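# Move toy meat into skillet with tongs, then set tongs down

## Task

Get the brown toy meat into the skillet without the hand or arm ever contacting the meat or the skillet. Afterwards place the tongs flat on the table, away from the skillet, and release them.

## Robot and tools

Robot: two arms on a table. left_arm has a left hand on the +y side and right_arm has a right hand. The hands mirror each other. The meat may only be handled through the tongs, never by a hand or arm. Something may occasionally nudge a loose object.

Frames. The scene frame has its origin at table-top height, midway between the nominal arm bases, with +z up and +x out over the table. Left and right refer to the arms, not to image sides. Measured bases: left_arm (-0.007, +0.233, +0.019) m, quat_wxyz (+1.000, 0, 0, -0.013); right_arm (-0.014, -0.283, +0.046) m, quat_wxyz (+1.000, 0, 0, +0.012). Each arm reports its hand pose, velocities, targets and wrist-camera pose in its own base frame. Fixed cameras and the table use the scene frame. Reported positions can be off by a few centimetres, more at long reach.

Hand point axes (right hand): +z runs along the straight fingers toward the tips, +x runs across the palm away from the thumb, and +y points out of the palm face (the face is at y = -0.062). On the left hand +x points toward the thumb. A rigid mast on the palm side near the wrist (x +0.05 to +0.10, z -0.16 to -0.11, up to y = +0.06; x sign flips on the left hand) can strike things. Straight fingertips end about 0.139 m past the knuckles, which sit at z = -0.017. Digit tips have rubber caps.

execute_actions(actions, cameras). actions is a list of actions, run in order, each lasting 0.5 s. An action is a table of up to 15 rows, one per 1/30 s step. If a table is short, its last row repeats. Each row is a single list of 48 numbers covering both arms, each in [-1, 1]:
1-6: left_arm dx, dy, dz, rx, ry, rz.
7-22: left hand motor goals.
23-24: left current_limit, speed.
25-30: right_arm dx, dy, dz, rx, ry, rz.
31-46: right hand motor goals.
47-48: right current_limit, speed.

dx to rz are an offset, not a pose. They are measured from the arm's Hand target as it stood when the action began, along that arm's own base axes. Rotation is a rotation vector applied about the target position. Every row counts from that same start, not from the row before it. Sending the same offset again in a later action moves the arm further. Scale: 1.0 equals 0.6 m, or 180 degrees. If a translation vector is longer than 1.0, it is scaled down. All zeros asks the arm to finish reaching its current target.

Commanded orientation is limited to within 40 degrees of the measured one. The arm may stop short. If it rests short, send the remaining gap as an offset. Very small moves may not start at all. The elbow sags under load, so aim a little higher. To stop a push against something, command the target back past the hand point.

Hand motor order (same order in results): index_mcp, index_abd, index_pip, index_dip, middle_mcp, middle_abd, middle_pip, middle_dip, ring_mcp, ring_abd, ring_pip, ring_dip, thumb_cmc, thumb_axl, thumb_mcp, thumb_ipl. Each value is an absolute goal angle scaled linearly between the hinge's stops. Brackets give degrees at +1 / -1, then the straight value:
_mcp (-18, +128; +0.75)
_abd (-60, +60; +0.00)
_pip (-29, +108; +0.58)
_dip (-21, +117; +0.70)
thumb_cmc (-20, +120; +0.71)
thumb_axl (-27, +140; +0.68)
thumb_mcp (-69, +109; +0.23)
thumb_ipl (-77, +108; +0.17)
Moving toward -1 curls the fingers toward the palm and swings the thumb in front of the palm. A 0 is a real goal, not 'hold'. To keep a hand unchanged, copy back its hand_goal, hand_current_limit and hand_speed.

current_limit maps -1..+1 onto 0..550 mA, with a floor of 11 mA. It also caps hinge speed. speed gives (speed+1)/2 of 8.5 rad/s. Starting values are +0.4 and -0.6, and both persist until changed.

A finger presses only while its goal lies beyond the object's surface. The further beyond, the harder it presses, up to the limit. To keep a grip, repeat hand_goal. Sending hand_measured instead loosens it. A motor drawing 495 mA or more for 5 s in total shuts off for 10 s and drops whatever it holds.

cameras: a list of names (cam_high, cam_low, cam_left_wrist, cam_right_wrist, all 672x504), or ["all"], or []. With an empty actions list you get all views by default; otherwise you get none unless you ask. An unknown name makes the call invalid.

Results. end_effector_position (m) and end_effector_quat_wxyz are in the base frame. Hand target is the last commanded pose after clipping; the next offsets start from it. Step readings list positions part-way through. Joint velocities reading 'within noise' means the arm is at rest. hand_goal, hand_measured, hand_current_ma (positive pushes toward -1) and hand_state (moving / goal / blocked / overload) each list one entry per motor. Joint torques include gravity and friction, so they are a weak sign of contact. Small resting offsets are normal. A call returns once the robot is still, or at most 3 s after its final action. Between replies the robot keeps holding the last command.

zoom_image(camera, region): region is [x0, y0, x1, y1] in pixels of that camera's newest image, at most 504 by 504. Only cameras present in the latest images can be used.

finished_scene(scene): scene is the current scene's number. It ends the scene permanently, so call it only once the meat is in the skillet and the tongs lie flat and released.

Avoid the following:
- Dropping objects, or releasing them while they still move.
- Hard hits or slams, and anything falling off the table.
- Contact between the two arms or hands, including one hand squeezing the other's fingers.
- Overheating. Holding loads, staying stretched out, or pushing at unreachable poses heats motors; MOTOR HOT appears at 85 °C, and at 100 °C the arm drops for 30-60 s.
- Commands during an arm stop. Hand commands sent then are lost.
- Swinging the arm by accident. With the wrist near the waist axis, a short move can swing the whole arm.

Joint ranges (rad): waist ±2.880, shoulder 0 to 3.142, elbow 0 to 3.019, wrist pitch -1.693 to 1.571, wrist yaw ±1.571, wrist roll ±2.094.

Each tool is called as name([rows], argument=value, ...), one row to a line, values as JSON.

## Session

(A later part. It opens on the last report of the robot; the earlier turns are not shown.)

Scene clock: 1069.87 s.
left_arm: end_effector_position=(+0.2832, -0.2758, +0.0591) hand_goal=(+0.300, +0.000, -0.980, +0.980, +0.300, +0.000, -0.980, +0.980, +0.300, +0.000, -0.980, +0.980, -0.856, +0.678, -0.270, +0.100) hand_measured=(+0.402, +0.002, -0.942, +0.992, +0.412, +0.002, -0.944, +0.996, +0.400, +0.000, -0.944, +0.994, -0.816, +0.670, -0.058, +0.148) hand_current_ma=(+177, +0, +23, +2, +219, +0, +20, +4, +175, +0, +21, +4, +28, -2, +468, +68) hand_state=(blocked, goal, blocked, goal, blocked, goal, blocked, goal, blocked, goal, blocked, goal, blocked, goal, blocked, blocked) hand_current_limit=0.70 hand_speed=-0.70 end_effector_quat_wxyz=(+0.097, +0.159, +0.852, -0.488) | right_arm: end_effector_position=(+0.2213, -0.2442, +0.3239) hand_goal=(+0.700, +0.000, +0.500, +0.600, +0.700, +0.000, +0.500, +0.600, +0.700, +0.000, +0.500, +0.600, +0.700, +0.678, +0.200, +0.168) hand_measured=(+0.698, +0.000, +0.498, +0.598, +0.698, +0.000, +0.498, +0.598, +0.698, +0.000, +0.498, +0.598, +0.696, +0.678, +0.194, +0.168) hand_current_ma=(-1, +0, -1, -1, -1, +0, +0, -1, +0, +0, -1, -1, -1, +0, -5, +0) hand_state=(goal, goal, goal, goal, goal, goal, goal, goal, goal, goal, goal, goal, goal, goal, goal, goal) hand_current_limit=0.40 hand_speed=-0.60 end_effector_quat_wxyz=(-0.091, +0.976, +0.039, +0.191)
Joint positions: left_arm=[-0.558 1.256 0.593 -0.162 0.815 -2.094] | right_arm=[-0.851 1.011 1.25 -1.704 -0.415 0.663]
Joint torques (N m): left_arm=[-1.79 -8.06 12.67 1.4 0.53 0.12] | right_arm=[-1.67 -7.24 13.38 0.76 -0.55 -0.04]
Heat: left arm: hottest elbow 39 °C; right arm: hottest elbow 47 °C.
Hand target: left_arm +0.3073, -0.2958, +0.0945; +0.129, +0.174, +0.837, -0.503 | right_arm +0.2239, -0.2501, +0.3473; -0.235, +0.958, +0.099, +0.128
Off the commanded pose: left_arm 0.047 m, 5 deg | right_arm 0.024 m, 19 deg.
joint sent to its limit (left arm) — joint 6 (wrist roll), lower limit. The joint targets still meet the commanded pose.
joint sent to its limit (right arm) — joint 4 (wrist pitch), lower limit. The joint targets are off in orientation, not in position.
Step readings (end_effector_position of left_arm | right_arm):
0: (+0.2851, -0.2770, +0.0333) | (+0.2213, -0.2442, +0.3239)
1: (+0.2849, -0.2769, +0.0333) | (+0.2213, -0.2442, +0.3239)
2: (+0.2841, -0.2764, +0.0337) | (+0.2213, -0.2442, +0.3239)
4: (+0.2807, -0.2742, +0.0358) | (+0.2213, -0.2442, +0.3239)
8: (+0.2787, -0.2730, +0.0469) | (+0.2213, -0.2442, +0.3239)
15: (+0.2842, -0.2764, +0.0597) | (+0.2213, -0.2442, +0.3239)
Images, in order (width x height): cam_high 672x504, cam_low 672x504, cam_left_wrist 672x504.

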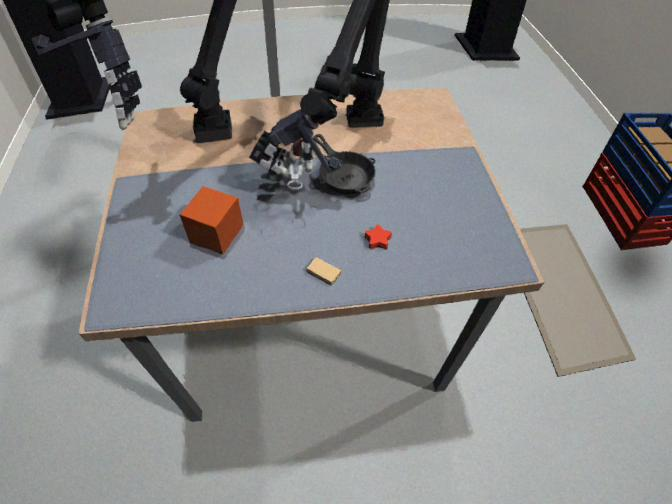

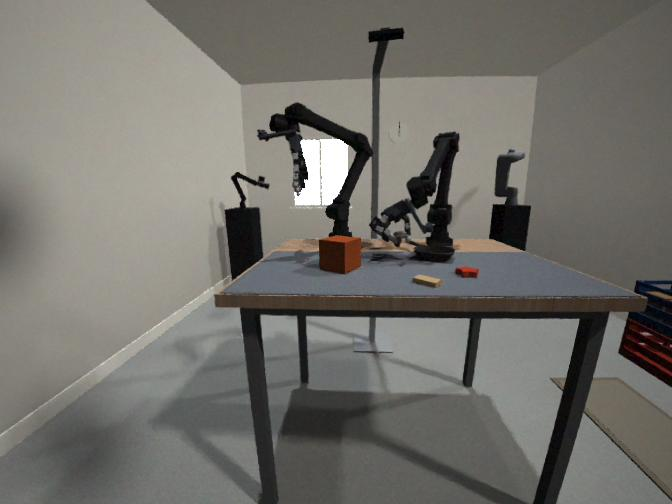

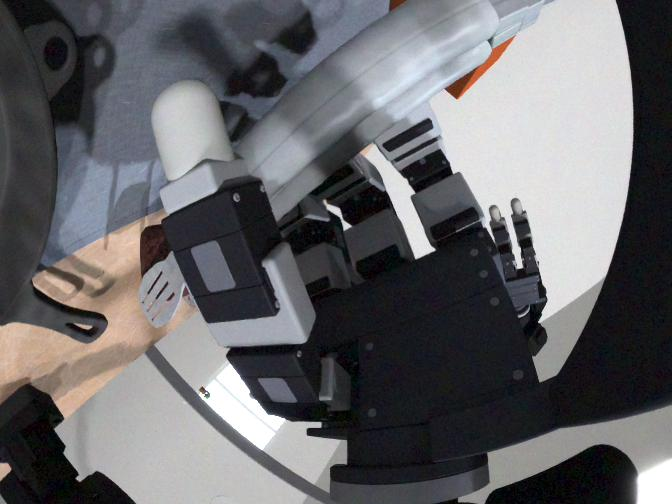

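execute_actions([
  [[0,0,0.075,0,0,0,0.3,0,-0.98,0.98,0.3,0,-0.98,0.98,0.3,0,-0.98,0.98,-0.857,0.677,-0.27,0.1,0.7,-0.7,0,0,0,0,0,0,0.7,0,0.5,0.6,0.7,0,0.5,0.6,0.7,0,0.5,0.6,0.7,0.678,0.2,0.168,0.4,-0.6]],
  [[0.06,0.12,0,0,0,0,0.3,0,-0.98,0.98,0.3,0,-0.98,0.98,0.3,0,-0.98,0.98,-0.857,0.677,-0.27,0.1,0.7,-0.7,0,0,0,0,0,0,0.7,0,0.5,0.6,0.7,0,0.5,0.6,0.7,0,0.5,0.6,0.7,0.678,0.2,0.168,0.4,-0.6]],
], cameras=["cam_high","cam_low","cam_left_wrist"])

zoom_image(camera="cam_high", region=[270, 100, 400, 230])

zoom_image(camera="cam_low", region=[370, 190, 480, 275])

Scene clock: 1100.23 s.
left_arm: end_effector_position=(+0.3138, -0.2133, +0.1075) hand_goal=(+0.300, +0.000, -0.980, +0.980, +0.300, +0.000, -0.980, +0.980, +0.300, +0.000, -0.980, +0.980, -0.856, +0.678, -0.270, +0.100) hand_measured=(+0.394, +0.002, -0.942, +0.992, +0.406, +0.002, -0.944, +0.996, +0.392, +0.000, -0.944, +0.994, -0.814, +0.670, -0.054, +0.148) hand_current_ma=(+157, +0, +24, +2, +195, +0, +20, +4, +151, +0, +21, +4, +30, -2, +468, +68) hand_state=(blocked, goal, blocked, goal, blocked, goal, blocked, goal, blocked, goal, blocked, goal, blocked, goal, blocked, blocked) hand_current_limit=0.70 hand_speed=-0.70 end_effector_quat_wxyz=(+0.099, +0.152, +0.849, -0.497) | right_arm: end_effector_position=(+0.2213, -0.2442, +0.3239) hand_goal=(+0.700, +0.000, +0.500, +0.600, +0.700, +0.000, +0.500, +0.600, +0.700, +0.000, +0.500, +0.600, +0.700, +0.678, +0.200, +0.168) hand_measured=(+0.698, +0.000, +0.498, +0.598, +0.698, +0.000, +0.498, +0.598, +0.698, +0.000, +0.498, +0.598, +0.696, +0.678, +0.194, +0.168) hand_current_ma=(-1, +0, -1, -1, -1, +0, +0, -1, +0, +0, -1, -1, -1, +0, -5, +0) hand_state=(goal, goal, goal, goal, goal, goal, goal, goal, goal, goal, goal, goal, goal, goal, goal, goal) hand_current_limit=0.40 hand_speed=-0.60 end_effector_quat_wxyz=(-0.091, +0.976, +0.039, +0.191)
Joint positions: left_arm=[-0.331 1.183 0.706 -0.542 0.963 -1.841] | right_arm=[-0.851 1.011 1.25 -1.704 -0.415 0.663]
Joint torques (N m): left_arm=[-0.91 -6.18 13.75 1.1 0.8 0.24] | right_arm=[-1.44 -7.24 13.42 0.76 -0.52 -0.05]
Heat: left arm: hottest elbow 45 °C; right arm: hottest elbow 47 °C.
Hand target: left_arm +0.3435, -0.2238, +0.1397; +0.129, +0.174, +0.837, -0.503 | right_arm +0.2239, -0.2501, +0.3473; -0.235, +0.958, +0.099, +0.128
Off the commanded pose: left_arm 0.045 m, 5 deg | right_arm 0.024 m, 19 deg.
joint sent to its limit (right arm) — joint 4 (wrist pitch), lower limit. The joint targets are off in orientation, not in position.
Step readings (end_effector_position of left_arm | right_arm):
0: (+0.2832, -0.2758, +0.0591) | (+0.2213, -0.2442, +0.3239)
1: (+0.2832, -0.2758, +0.0593) | (+0.2213, -0.2442, +0.3239)
2: (+0.2822, -0.2752, +0.0599) | (+0.2213, -0.2442, +0.3239)
4: (+0.2789, -0.2731, +0.0638) | (+0.2213, -0.2442, +0.3239)
8: (+0.2799, -0.2737, +0.0833) | (+0.2213, -0.2442, +0.3239)
15: (+0.2877, -0.2786, +0.1044) | (+0.2213, -0.2442, +0.3239)
16: (+0.2870, -0.2784, +0.1042) | (+0.2213, -0.2442, +0.3239)
17: (+0.2852, -0.2769, +0.1042) | (+0.2213, -0.2442, +0.3239)
19: (+0.2842, -0.2665, +0.1034) | (+0.2213, -0.2442, +0.3239)
23: (+0.3023, -0.2272, +0.0992) | (+0.2213, -0.2442, +0.3239)
30: (+0.3109, -0.2127, +0.1059) | (+0.2213, -0.2442, +0.3239)
Images, in order (width x height): cam_high 672x504, cam_low 672x504, cam_left_wrist 672x504.

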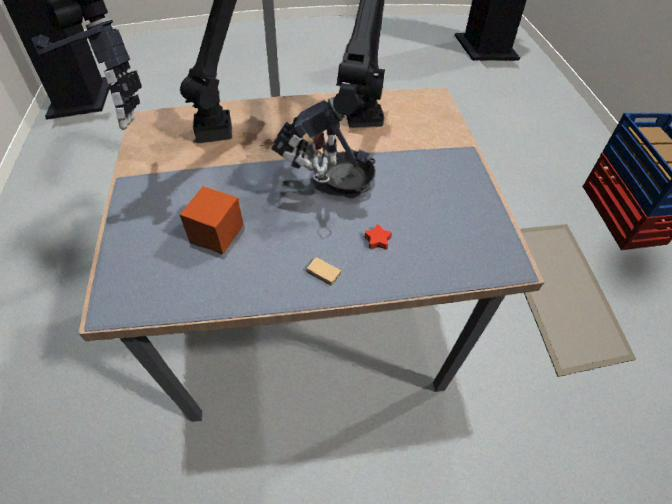

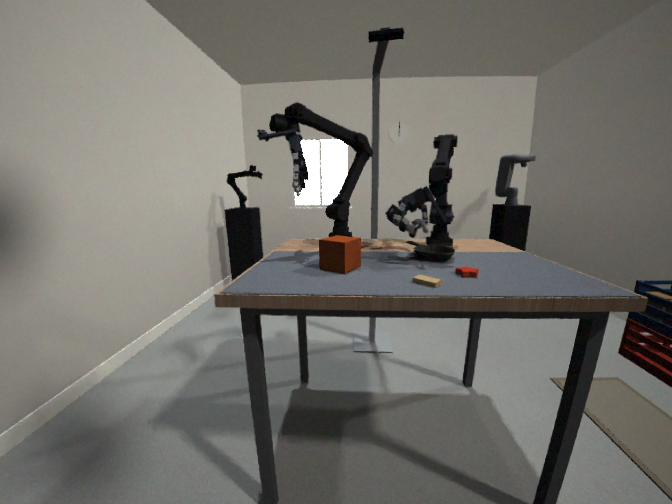

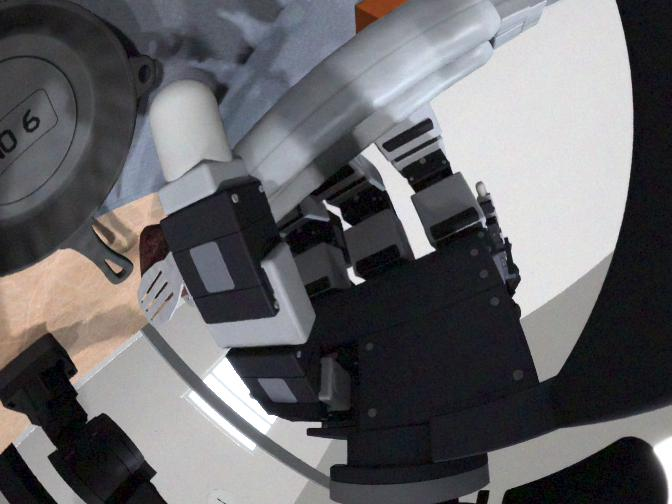

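Scaled by 3.877.

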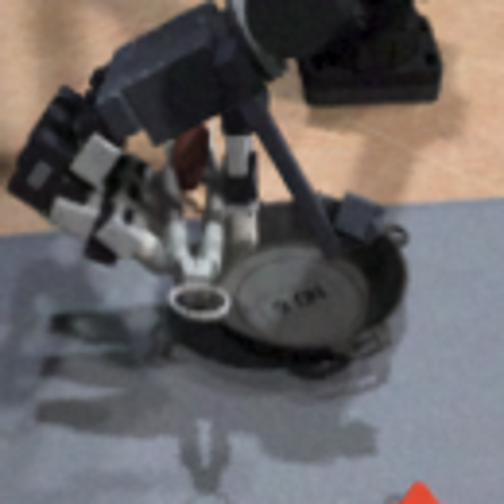

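Scaled by 4.582.

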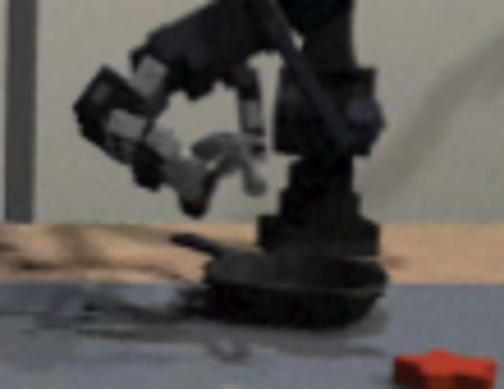

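execute_actions([
  [[0.115,0.135,0.0,0,0,0,0.3,0,-0.98,0.98,0.3,0,-0.98,0.98,0.3,0,-0.98,0.98,-0.857,0.677,-0.27,0.1,0.7,-0.7,0,0,0,0,0,0,0.7,0,0.5,0.6,0.7,0,0.5,0.6,0.7,0,0.5,0.6,0.7,0.678,0.2,0.168,0.4,-0.6]],
], cameras=["cam_high","cam_low","cam_left_wrist"])

zoom_image(camera="cam_high", region=[270, 100, 400, 230])

zoom_image(camera="cam_low", region=[370, 190, 480, 275])

Scene clock: 1106.00 s.
left_arm: end_effector_position=(+0.3843, -0.1361, +0.1118) hand_goal=(+0.300, +0.000, -0.980, +0.980, +0.300, +0.000, -0.980, +0.980, +0.300, +0.000, -0.980, +0.980, -0.856, +0.678, -0.270, +0.100) hand_measured=(+0.380, +0.002, -0.942, +0.992, +0.394, +0.002, -0.944, +0.996, +0.382, +0.000, -0.944, +0.994, -0.814, +0.670, -0.054, +0.148) hand_current_ma=(+112, +0, +24, +2, +153, +0, +20, +4, +119, +0, +21, +4, +30, -2, +468, +68) hand_state=(blocked, goal, blocked, goal, blocked, goal, blocked, goal, blocked, goal, blocked, goal, blocked, goal, blocked, blocked) hand_current_limit=0.70 hand_speed=-0.70 end_effector_quat_wxyz=(+0.106, +0.143, +0.846, -0.503) | right_arm: end_effector_position=(+0.2213, -0.2442, +0.3239) hand_goal=(+0.700, +0.000, +0.500, +0.600, +0.700, +0.000, +0.500, +0.600, +0.700, +0.000, +0.500, +0.600, +0.700, +0.678, +0.200, +0.168) hand_measured=(+0.698, +0.000, +0.498, +0.598, +0.698, +0.000, +0.498, +0.598, +0.698, +0.000, +0.498, +0.598, +0.696, +0.678, +0.194, +0.168) hand_current_ma=(-1, +0, -1, -1, -1, +0, +0, -1, +0, +0, -1, -1, -1, +0, -5, +0) hand_state=(goal, goal, goal, goal, goal, goal, goal, goal, goal, goal, goal, goal, goal, goal, goal, goal) hand_current_limit=0.40 hand_speed=-0.60 end_effector_quat_wxyz=(-0.091, +0.976, +0.039, +0.191)
Joint positions: left_arm=[-0.066 1.376 0.909 -0.909 1.069 -1.418] | right_arm=[-0.851 1.011 1.25 -1.704 -0.415 0.663]
Joint torques (N m): left_arm=[-1.9 -8.64 13.04 0.44 0.98 0.28] | right_arm=[-1.61 -6.89 13.61 0.84 -0.53 -0.06]
Heat: left arm: hottest elbow 45 °C; right arm: hottest elbow 47 °C.
Hand target: left_arm +0.4125, -0.1428, +0.1397; +0.129, +0.174, +0.837, -0.503 | right_arm +0.2239, -0.2501, +0.3473; -0.235, +0.958, +0.099, +0.128
Off the commanded pose: left_arm 0.040 m, 5 deg | right_arm 0.024 m, 19 deg.
joint sent to its limit (right arm) — joint 4 (wrist pitch), lower limit. The joint targets are off in orientation, not in position.
Step readings (end_effector_position of left_arm | right_arm):
0: (+0.3138, -0.2133, +0.1075) | (+0.2213, -0.2442, +0.3239)
1: (+0.3139, -0.2131, +0.1076) | (+0.2213, -0.2442, +0.3239)
2: (+0.3137, -0.2119, +0.1086) | (+0.2213, -0.2442, +0.3239)
4: (+0.3220, -0.1986, +0.1099) | (+0.2213, -0.2442, +0.3239)
8: (+0.3597, -0.1507, +0.1098) | (+0.2213, -0.2442, +0.3239)
15: (+0.3826, -0.1356, +0.1123) | (+0.2213, -0.2442, +0.3239)
Images, in order (width x height): cam_high 672x504, cam_low 672x504, cam_left_wrist 672x504.

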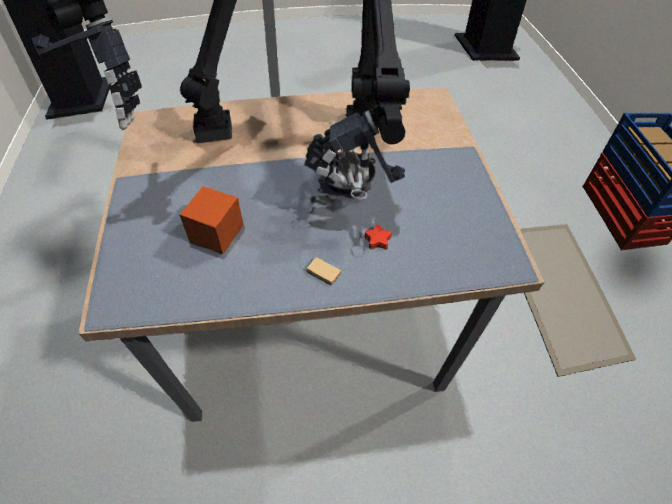

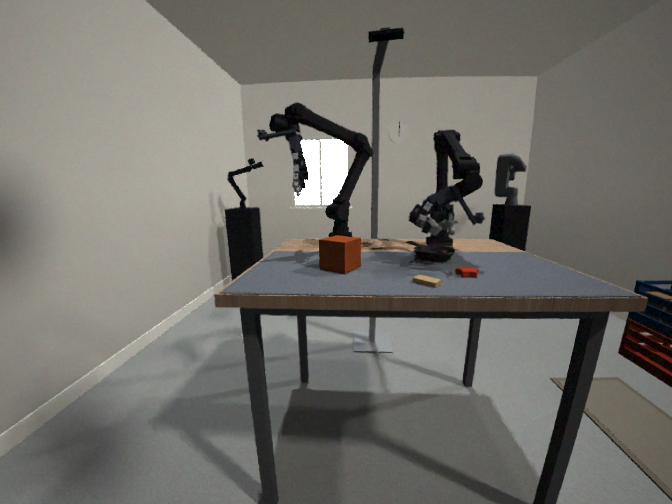

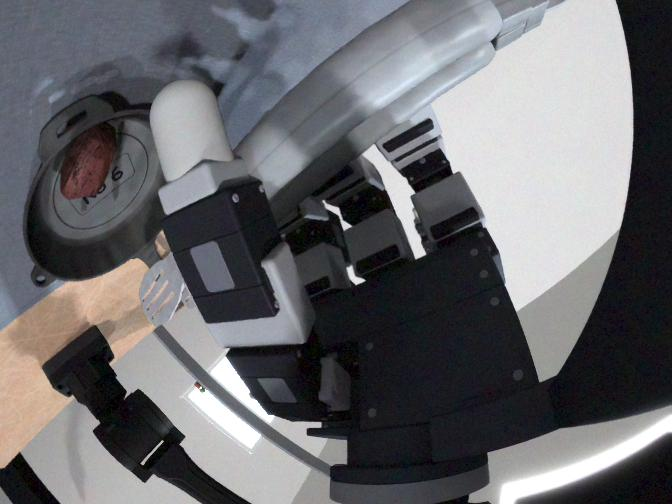

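Scaled by 3.877.

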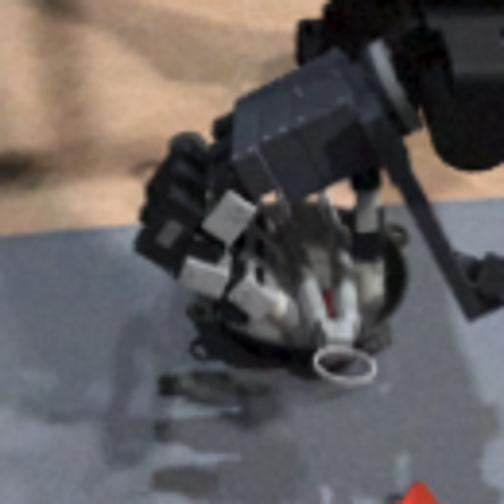

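Scaled by 4.582.

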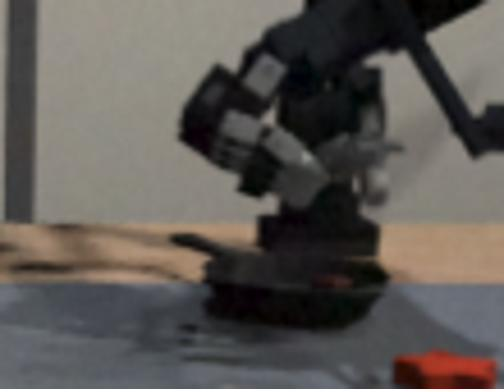

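execute_actions([
  [[-0.03,-0.15,0.0,0,0,0,0.33,0,-0.98,0.98,0.33,0,-0.98,0.98,0.33,0,-0.98,0.98,-0.857,0.677,-0.27,0.1,0.7,-0.7,0,0,0,0,0,0,0.7,0,0.5,0.6,0.7,0,0.5,0.6,0.7,0,0.5,0.6,0.7,0.678,0.2,0.168,0.4,-0.6]],
  [[-0.03,-0.15,0,0.0242,0.0973,-0.0438,0.33,0,-0.98,0.98,0.33,0,-0.98,0.98,0.33,0,-0.98,0.98,-0.857,0.677,-0.27,0.1,0.7,-0.7,0,0,0,0,0,0,0.7,0,0.5,0.6,0.7,0,0.5,0.6,0.7,0,0.5,0.6,0.7,0.678,0.2,0.168,0.4,-0.6]],
], cameras=["cam_high","cam_low","cam_left_wrist"])

zoom_image(camera="cam_high", region=[250, 120, 400, 250])

zoom_image(camera="cam_low", region=[350, 190, 480, 285])

Scene clock: 1156.23 s.
left_arm: end_effector_position=(+0.3502, -0.3127, +0.1103) hand_goal=(+0.330, +0.000, -0.980, +0.980, +0.330, +0.000, -0.980, +0.980, +0.330, +0.000, -0.980, +0.980, -0.856, +0.678, -0.270, +0.100) hand_measured=(+0.380, +0.002, -0.942, +0.992, +0.394, +0.002, -0.944, +0.996, +0.382, +0.000, -0.944, +0.994, -0.814, +0.670, -0.054, +0.148) hand_current_ma=(+45, +0, +24, +2, +73, +0, +20, +4, +49, +0, +21, +4, +30, -2, +468, +68) hand_state=(blocked, goal, blocked, goal, blocked, goal, blocked, goal, blocked, goal, blocked, goal, blocked, goal, blocked, blocked) hand_current_limit=0.70 hand_speed=-0.70 end_effector_quat_wxyz=(-0.067, +0.149, +0.857, -0.489) | right_arm: end_effector_position=(+0.2213, -0.2442, +0.3239) hand_goal=(+0.700, +0.000, +0.500, +0.600, +0.700, +0.000, +0.500, +0.600, +0.700, +0.000, +0.500, +0.600, +0.700, +0.678, +0.200, +0.168) hand_measured=(+0.698, +0.000, +0.498, +0.598, +0.698, +0.000, +0.498, +0.598, +0.698, +0.000, +0.498, +0.598, +0.696, +0.678, +0.194, +0.168) hand_current_ma=(-1, +0, -1, -1, -1, +0, +0, -1, +0, +0, -1, -1, -1, +0, -5, +0) hand_state=(goal, goal, goal, goal, goal, goal, goal, goal, goal, goal, goal, goal, goal, goal, goal, goal) hand_current_limit=0.40 hand_speed=-0.60 end_effector_quat_wxyz=(-0.091, +0.976, +0.039, +0.191)
Joint positions: left_arm=[-0.498 1.572 1.123 -0.816 1.003 -1.894] | right_arm=[-0.851 1.011 1.25 -1.704 -0.415 0.663]
Joint torques (N m): left_arm=[-0.15 -12.22 13.11 0.55 0.84 -0.02] | right_arm=[-1.49 -7 13.42 0.7 -0.5 -0.06]
Heat: left arm: hottest elbow 44 °C; right arm: hottest elbow 48 °C.
Hand target: left_arm +0.3764, -0.3228, +0.1396; -0.041, +0.157, +0.851, -0.499 | right_arm +0.2239, -0.2501, +0.3473; -0.235, +0.958, +0.099, +0.128
Off the commanded pose: left_arm 0.041 m, 3 deg | right_arm 0.024 m, 19 deg.
joint sent to its limit (right arm) — joint 4 (wrist pitch), lower limit. The joint targets are off in orientation, not in position.
Step readings (end_effector_position of left_arm | right_arm):
0: (+0.3844, -0.1361, +0.1118) | (+0.2213, -0.2442, +0.3239)
1: (+0.3841, -0.1368, +0.1118) | (+0.2213, -0.2442, +0.3239)
2: (+0.3846, -0.1393, +0.1117) | (+0.2213, -0.2442, +0.3239)
4: (+0.3872, -0.1555, +0.1129) | (+0.2213, -0.2442, +0.3239)
8: (+0.3804, -0.2079, +0.1172) | (+0.2213, -0.2442, +0.3239)
15: (+0.3825, -0.2322, +0.1188) | (+0.2213, -0.2442, +0.3239)
16: (+0.3830, -0.2318, +0.1189) | (+0.2213, -0.2442, +0.3239)
17: (+0.3816, -0.2327, +0.1186) | (+0.2213, -0.2442, +0.3239)
19: (+0.3739, -0.2434, +0.1179) | (+0.2213, -0.2442, +0.3239)
23: (+0.3604, -0.2889, +0.1148) | (+0.2213, -0.2442, +0.3239)
30: (+0.3479, -0.3131, +0.1057) | (+0.2213, -0.2442, +0.3239)
Images, in order (width x height): cam_high 672x504, cam_low 672x504, cam_left_wrist 672x504.

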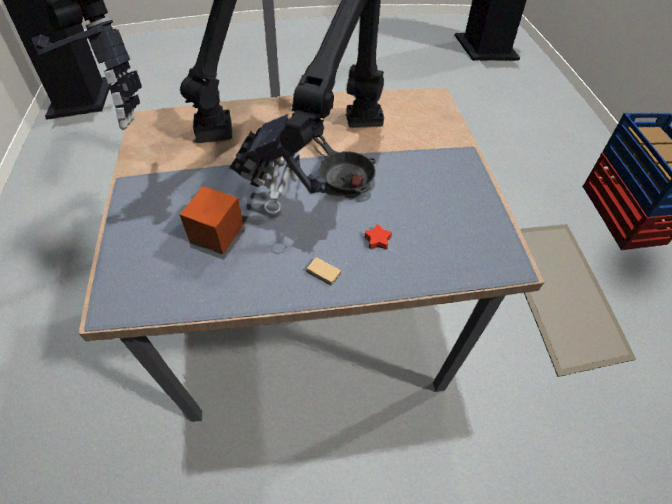

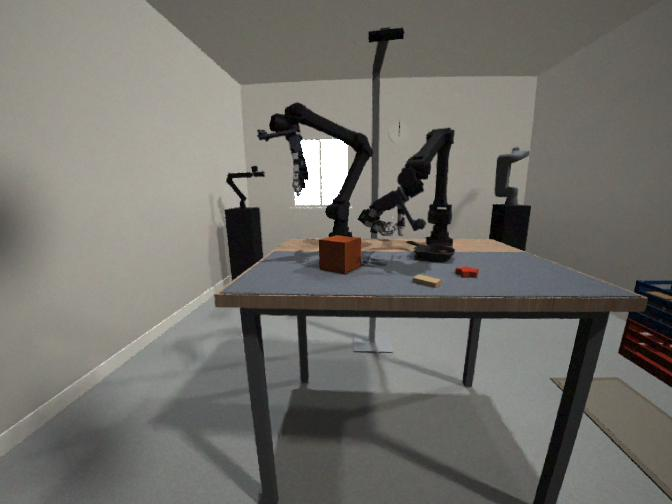

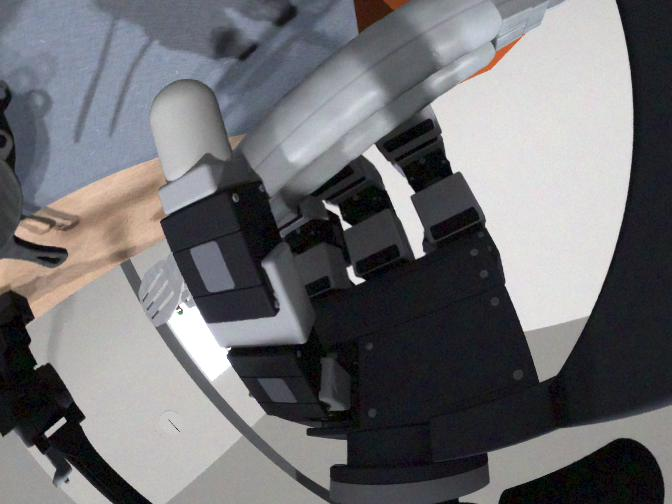

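Scaled by 3.360.

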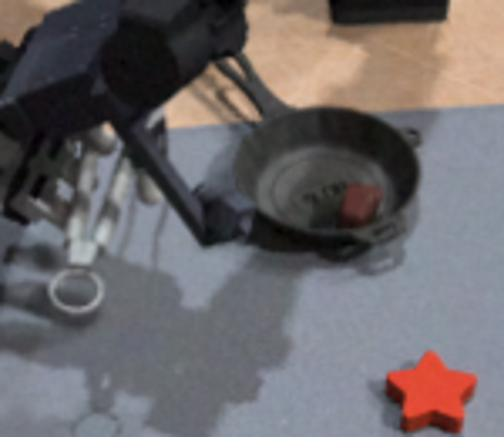

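Scaled by 3.877.

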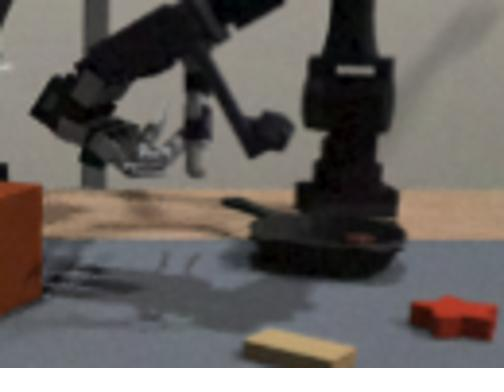

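execute_actions([
  [[-0.02,0,-0.09,-0.0137,-0.0423,0,0.36,0,-0.98,0.98,0.36,0,-0.98,0.98,0.36,0,-0.98,0.98,-0.857,0.677,-0.27,0.1,0.7,-0.7,0,0,0,0,0,0,0.7,0,0.5,0.6,0.7,0,0.5,0.6,0.7,0,0.5,0.6,0.7,0.678,0.2,0.168,0.4,-0.6]],
  [[-0.015,0.01,-0.075,0,0,0,0.36,0,-0.98,0.98,0.36,0,-0.98,0.98,0.36,0,-0.98,0.98,-0.857,0.677,-0.27,0.1,0.7,-0.7,0,0,0,0,0,0,0.7,0,0.5,0.6,0.7,0,0.5,0.6,0.7,0,0.5,0.6,0.7,0.678,0.2,0.168,0.4,-0.6]],
], cameras=["cam_high","cam_low","cam_left_wrist"])

zoom_image(camera="cam_high", region=[230, 120, 340, 250])

zoom_image(camera="cam_low", region=[340, 200, 440, 285])

Scene clock: 1167.10 s.
left_arm: end_effector_position=(+0.3525, -0.3091, +0.0328) hand_goal=(+0.360, +0.000, -0.980, +0.980, +0.360, +0.000, -0.980, +0.980, +0.360, +0.000, -0.980, +0.980, -0.856, +0.678, -0.270, +0.100) hand_measured=(+0.398, +0.002, -0.942, +0.992, +0.408, +0.002, -0.944, +0.996, +0.396, +0.000, -0.944, +0.994, -0.814, +0.670, -0.054, +0.148) hand_current_ma=(+25, +0, +24, +2, +41, +0, +20, +4, +23, +0, +21, +4, +30, -2, +467, +68) hand_state=(blocked, goal, blocked, goal, blocked, goal, blocked, goal, blocked, goal, blocked, goal, blocked, goal, blocked, blocked) hand_current_limit=0.70 hand_speed=-0.70 end_effector_quat_wxyz=(+0.009, +0.182, +0.846, -0.500) | right_arm: end_effector_position=(+0.2213, -0.2442, +0.3239) hand_goal=(+0.700, +0.000, +0.500, +0.600, +0.700, +0.000, +0.500, +0.600, +0.700, +0.000, +0.500, +0.600, +0.700, +0.678, +0.200, +0.168) hand_measured=(+0.698, +0.000, +0.498, +0.598, +0.698, +0.000, +0.498, +0.598, +0.698, +0.000, +0.498, +0.598, +0.696, +0.678, +0.194, +0.168) hand_current_ma=(-1, +0, -1, -1, -1, +0, +0, -1, +0, +0, -1, -1, -1, +0, -5, +0) hand_state=(goal, goal, goal, goal, goal, goal, goal, goal, goal, goal, goal, goal, goal, goal, goal, goal) hand_current_limit=0.40 hand_speed=-0.60 end_effector_quat_wxyz=(-0.091, +0.976, +0.039, +0.191)
Joint positions: left_arm=[-0.499 1.602 0.904 -0.393 0.973 -1.903] | right_arm=[-0.851 1.011 1.25 -1.704 -0.415 0.663]
Joint torques (N m): left_arm=[-1.96 -12.04 7.21 1.94 0.72 0.06] | right_arm=[-1.08 -7.24 13.49 0.75 -0.54 -0.02]
Heat: left arm: hottest elbow 44 °C; right arm: hottest elbow 48 °C.
Hand target: left_arm +0.3554, -0.3168, +0.0405; +0.019, +0.191, +0.841, -0.506 | right_arm +0.2239, -0.2501, +0.3473; -0.235, +0.958, +0.099, +0.128
Off the commanded pose: left_arm 0.011 m, 2 deg | right_arm 0.024 m, 19 deg.
joint sent to its limit (right arm) — joint 4 (wrist pitch), lower limit. The joint targets are off in orientation, not in position.
Step readings (end_effector_position of left_arm | right_arm):
0: (+0.3502, -0.3127, +0.1103) | (+0.2213, -0.2442, +0.3239)
1: (+0.3504, -0.3127, +0.1103) | (+0.2213, -0.2442, +0.3239)
2: (+0.3528, -0.3136, +0.1100) | (+0.2213, -0.2442, +0.3239)
4: (+0.3618, -0.3171, +0.1049) | (+0.2213, -0.2442, +0.3239)
8: (+0.3649, -0.3165, +0.0861) | (+0.2213, -0.2442, +0.3239)
15: (+0.3596, -0.3130, +0.0694) | (+0.2213, -0.2442, +0.3239)
16: (+0.3605, -0.3135, +0.0693) | (+0.2213, -0.2442, +0.3239)
17: (+0.3617, -0.3142, +0.0684) | (+0.2213, -0.2442, +0.3239)
19: (+0.3631, -0.3149, +0.0637) | (+0.2213, -0.2442, +0.3239)
23: (+0.3551, -0.3106, +0.0469) | (+0.2213, -0.2442, +0.3239)
30: (+0.3512, -0.3084, +0.0323) | (+0.2213, -0.2442, +0.3239)
Images, in order (width x height): cam_high 672x504, cam_low 672x504, cam_left_wrist 672x504.

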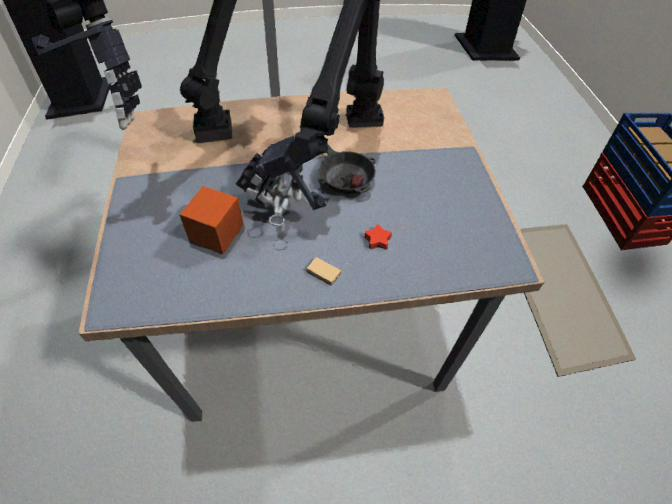

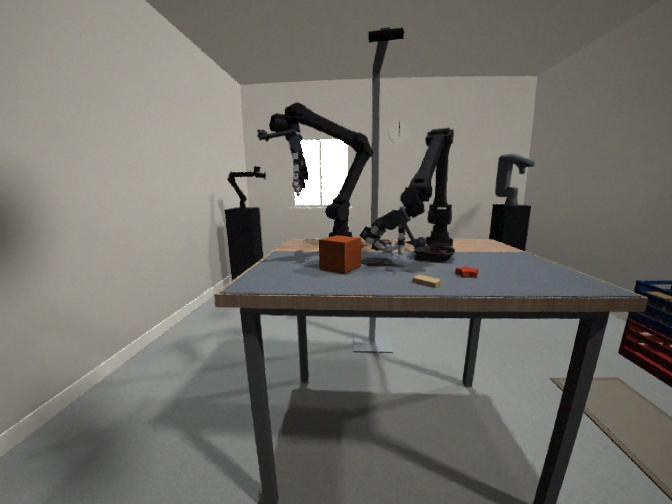

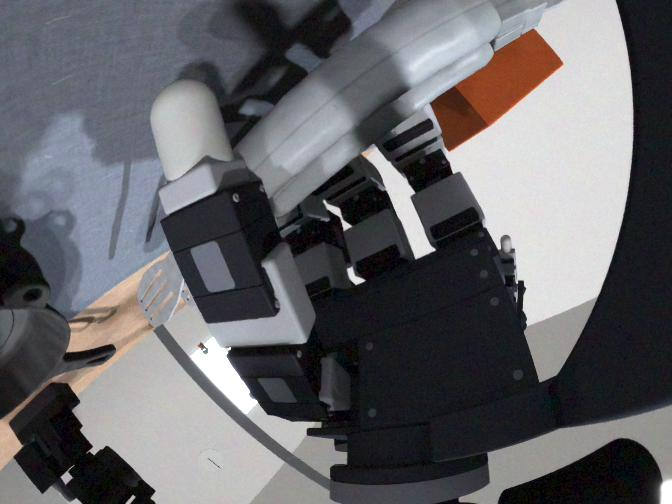

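Scaled by 3.877.

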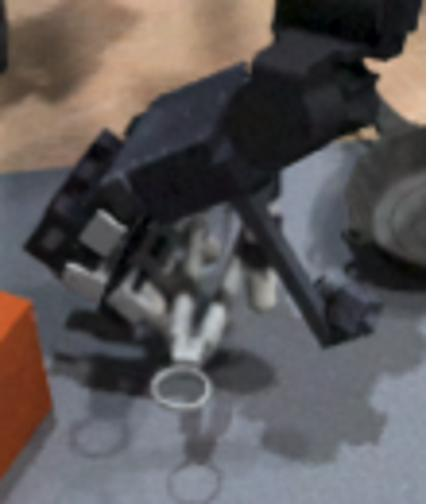

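Scaled by 5.040.

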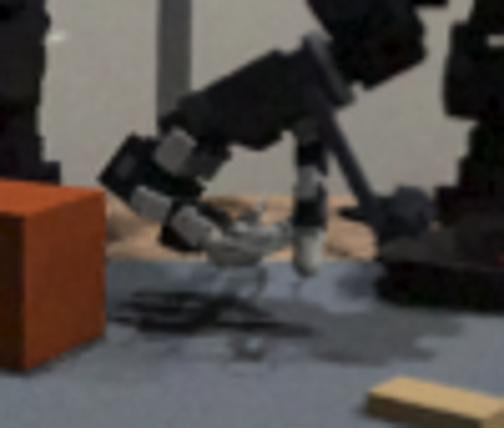

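execute_actions([
  [[-0.003,0.0,-0.035,0,0.01,0,0.4,0,-0.98,0.98,0.4,0,-0.98,0.98,0.4,0,-0.98,0.98,-0.857,0.677,-0.27,0.1,0.7,-0.7,0,0,0,0,0,0,0.7,0,0.5,0.6,0.7,0,0.5,0.6,0.7,0,0.5,0.6,0.7,0.678,0.2,0.168,0.4,-0.6]],
], cameras=["cam_high","cam_low","cam_left_wrist"])

zoom_image(camera="cam_high", region=[230, 120, 340, 250])

zoom_image(camera="cam_low", region=[340, 200, 440, 285])

Scene clock: 1174.97 s.
left_arm: end_effector_position=(+0.3508, -0.3106, +0.0134) hand_goal=(+0.400, +0.000, -0.980, +0.980, +0.400, +0.000, -0.980, +0.980, +0.400, +0.000, -0.980, +0.980, -0.856, +0.678, -0.270, +0.100) hand_measured=(+0.436, +0.002, -0.942, +0.992, +0.442, +0.002, -0.944, +0.996, +0.428, +0.000, -0.944, +0.994, -0.818, +0.670, -0.054, +0.148) hand_current_ma=(+24, +0, +24, +2, +33, +0, +20, +4, +14, +0, +21, +4, +24, -2, +467, +68) hand_state=(blocked, goal, blocked, goal, blocked, goal, blocked, goal, blocked, goal, blocked, goal, blocked, goal, blocked, blocked) hand_current_limit=0.70 hand_speed=-0.70 end_effector_quat_wxyz=(-0.003, +0.176, +0.846, -0.503) | right_arm: end_effector_position=(+0.2213, -0.2442, +0.3239) hand_goal=(+0.700, +0.000, +0.500, +0.600, +0.700, +0.000, +0.500, +0.600, +0.700, +0.000, +0.500, +0.600, +0.700, +0.678, +0.200, +0.168) hand_measured=(+0.698, +0.000, +0.498, +0.598, +0.698, +0.000, +0.498, +0.598, +0.698, +0.000, +0.498, +0.598, +0.696, +0.678, +0.194, +0.168) hand_current_ma=(-1, +0, -1, -1, -1, +0, +0, -1, +0, +0, -1, -1, -1, +0, -5, +0) hand_state=(goal, goal, goal, goal, goal, goal, goal, goal, goal, goal, goal, goal, goal, goal, goal, goal) hand_current_limit=0.40 hand_speed=-0.60 end_effector_quat_wxyz=(-0.091, +0.976, +0.039, +0.191)
Joint positions: left_arm=[-0.499 1.649 0.897 -0.355 0.986 -1.911] | right_arm=[-0.851 1.011 1.25 -1.704 -0.415 0.663]
Joint torques (N m): left_arm=[-1.61 -12.16 6.82 1.85 0.85 0.03] | right_arm=[-1.26 -7 13.46 0.79 -0.55 -0.04]
Heat: left arm: hottest elbow 44 °C; right arm: hottest elbow 48 °C.
Hand target: left_arm +0.3535, -0.3168, +0.0195; +0.005, +0.183, +0.841, -0.509 | right_arm +0.2239, -0.2501, +0.3473; -0.235, +0.958, +0.099, +0.128
Off the commanded pose: left_arm 0.009 m, 1 deg | right_arm 0.024 m, 19 deg.
joint sent to its limit (right arm) — joint 4 (wrist pitch), lower limit. The joint targets are off in orientation, not in position.
Step readings (end_effector_position of left_arm | right_arm):
0: (+0.3525, -0.3091, +0.0328) | (+0.2213, -0.2442, +0.3239)
1: (+0.3525, -0.3092, +0.0328) | (+0.2213, -0.2442, +0.3239)
2: (+0.3529, -0.3096, +0.0327) | (+0.2213, -0.2442, +0.3239)
4: (+0.3539, -0.3115, +0.0314) | (+0.2213, -0.2442, +0.3239)
8: (+0.3544, -0.3123, +0.0226) | (+0.2213, -0.2442, +0.3239)
15: (+0.3502, -0.3102, +0.0132) | (+0.2213, -0.2442, +0.3239)
Images, in order (width x height): cam_high 672x504, cam_low 672x504, cam_left_wrist 672x504.

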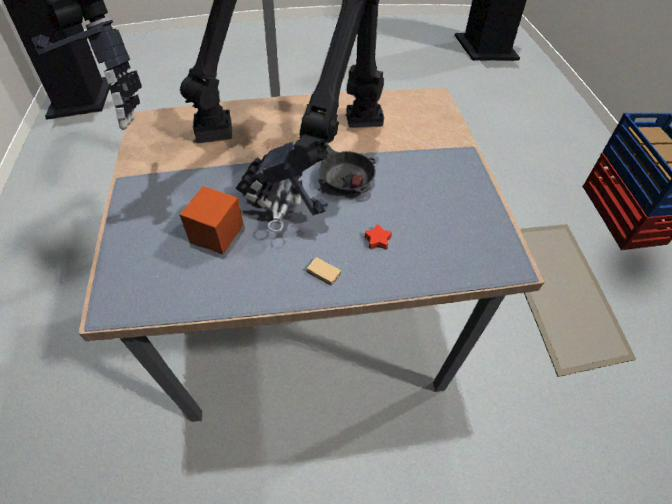

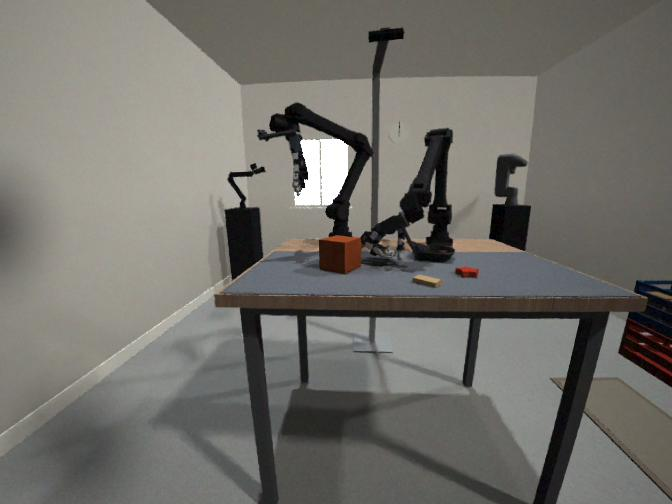

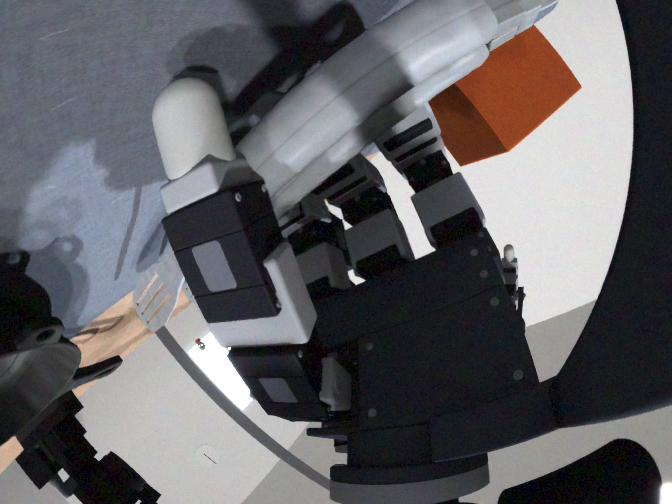

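Scaled by 3.877.

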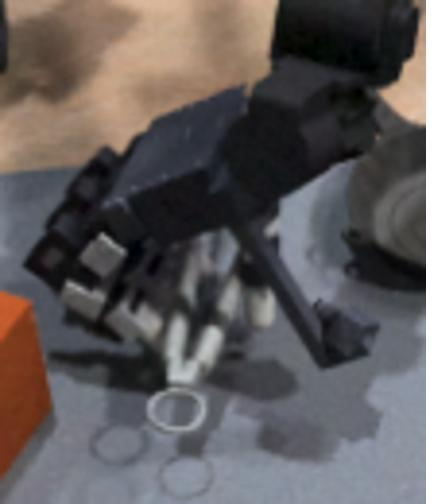

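Scaled by 5.040.

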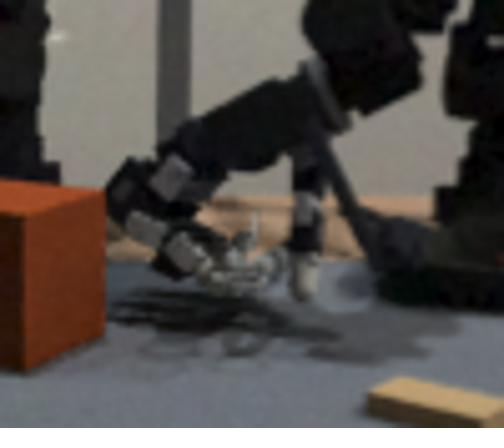

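execute_actions([
  [[0,0.0,-0.014,0,0.017,0,0.43,0,-0.98,0.98,0.43,0,-0.98,0.98,0.43,0,-0.98,0.98,-0.857,0.677,-0.2,0.1,0.7,-0.7,0,0,0,0,0,0,0.7,0,0.5,0.6,0.7,0,0.5,0.6,0.7,0,0.5,0.6,0.7,0.678,0.2,0.168,0.4,-0.6]],
], cameras=["cam_high","cam_low"])

zoom_image(camera="cam_high", region=[230, 120, 340, 250])

zoom_image(camera="cam_low", region=[340, 200, 440, 285])

Scene clock: 1182.50 s.
left_arm: end_effector_position=(+0.3437, -0.3122, +0.0035) hand_goal=(+0.430, +0.000, -0.980, +0.980, +0.430, +0.000, -0.980, +0.980, +0.430, +0.000, -0.980, +0.980, -0.856, +0.678, -0.200, +0.100) hand_measured=(+0.470, +0.002, -0.956, +0.986, +0.468, +0.002, -0.944, +0.996, +0.456, +0.000, -0.944, +0.994, -0.826, +0.670, -0.054, +0.148) hand_current_ma=(+29, +0, +10, +1, +28, +0, +20, +4, +13, +0, +21, +4, +15, -2, +468, +68) hand_state=(blocked, goal, blocked, goal, blocked, goal, blocked, goal, blocked, goal, blocked, goal, blocked, goal, blocked, blocked) hand_current_limit=0.70 hand_speed=-0.70 end_effector_quat_wxyz=(-0.023, +0.170, +0.843, -0.510) | right_arm: end_effector_position=(+0.2213, -0.2442, +0.3239) hand_goal=(+0.700, +0.000, +0.500, +0.600, +0.700, +0.000, +0.500, +0.600, +0.700, +0.000, +0.500, +0.600, +0.700, +0.678, +0.200, +0.168) hand_measured=(+0.698, +0.000, +0.498, +0.598, +0.698, +0.000, +0.498, +0.598, +0.698, +0.000, +0.498, +0.598, +0.696, +0.678, +0.194, +0.168) hand_current_ma=(-1, +0, -1, -1, -1, +0, +0, -1, +0, +0, -1, -1, -1, +0, -5, +0) hand_state=(goal, goal, goal, goal, goal, goal, goal, goal, goal, goal, goal, goal, goal, goal, goal, goal) hand_current_limit=0.40 hand_speed=-0.60 end_effector_quat_wxyz=(-0.091, +0.976, +0.039, +0.191)
Joint positions: left_arm=[-0.499 1.679 0.897 -0.355 1.016 -1.915] | right_arm=[-0.851 1.011 1.25 -1.704 -0.415 0.663]
Joint torques (N m): left_arm=[-0.73 -11.63 8.31 0.85 0.75 -0.01] | right_arm=[-1.44 -7.18 13.56 0.9 -0.51 -0.04]
Heat: left arm: hottest elbow 43 °C; right arm: hottest elbow 48 °C.
Hand target: left_arm +0.3535, -0.3168, +0.0111; -0.017, +0.169, +0.841, -0.513 | right_arm +0.2239, -0.2501, +0.3473; -0.235, +0.958, +0.099, +0.128
Off the commanded pose: left_arm 0.013 m, 1 deg | right_arm 0.024 m, 19 deg.
joint sent to its limit (right arm) — joint 4 (wrist pitch), lower limit. The joint targets are off in orientation, not in position.
Step readings (end_effector_position of left_arm | right_arm):
0: (+0.3508, -0.3106, +0.0134) | (+0.2213, -0.2442, +0.3239)
1: (+0.3506, -0.3107, +0.0135) | (+0.2213, -0.2442, +0.3239)
2: (+0.3500, -0.3112, +0.0136) | (+0.2213, -0.2442, +0.3239)
4: (+0.3480, -0.3123, +0.0126) | (+0.2213, -0.2442, +0.3239)
8: (+0.3449, -0.3119, +0.0049) | (+0.2213, -0.2442, +0.3239)
15: (+0.3437, -0.3122, +0.0035) | (+0.2213, -0.2442, +0.3239)
Images, in order (width x height): cam_high 672x504, cam_low 672x504.

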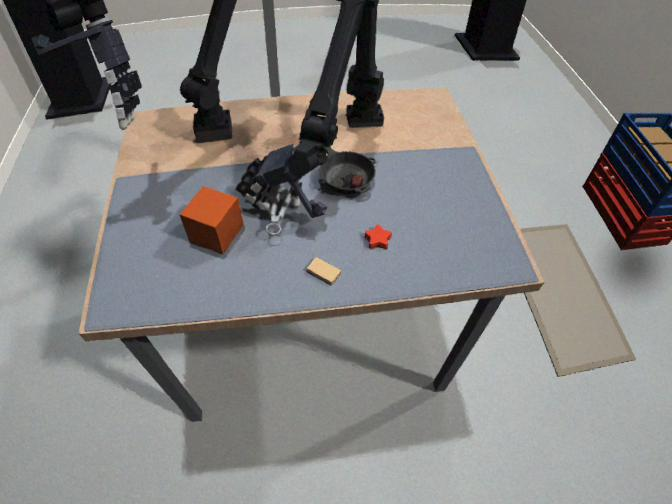

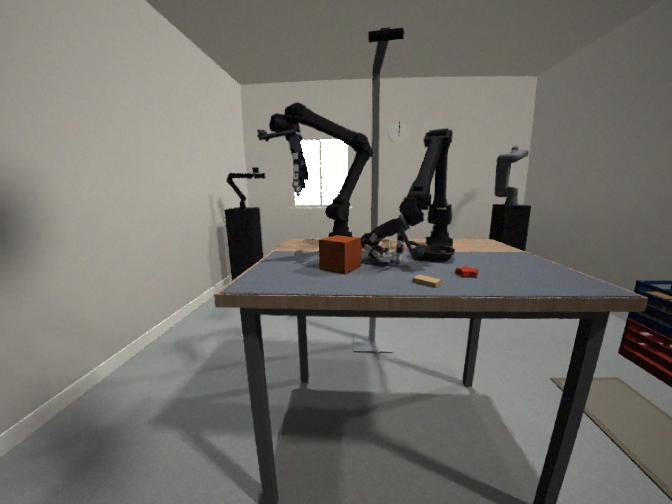

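Scaled by 3.877.

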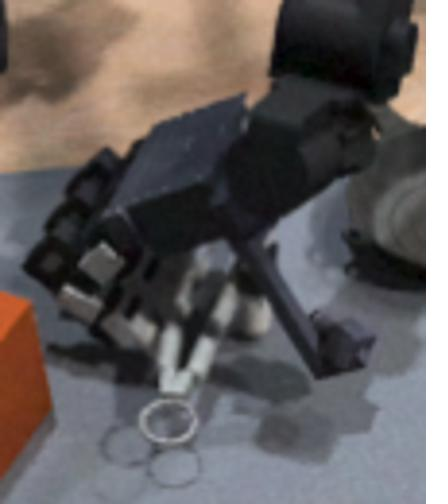

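Scaled by 5.040.

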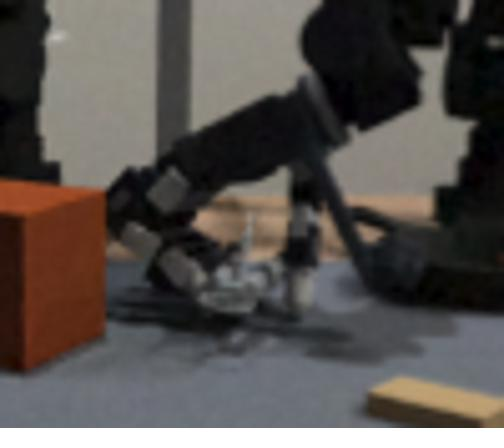

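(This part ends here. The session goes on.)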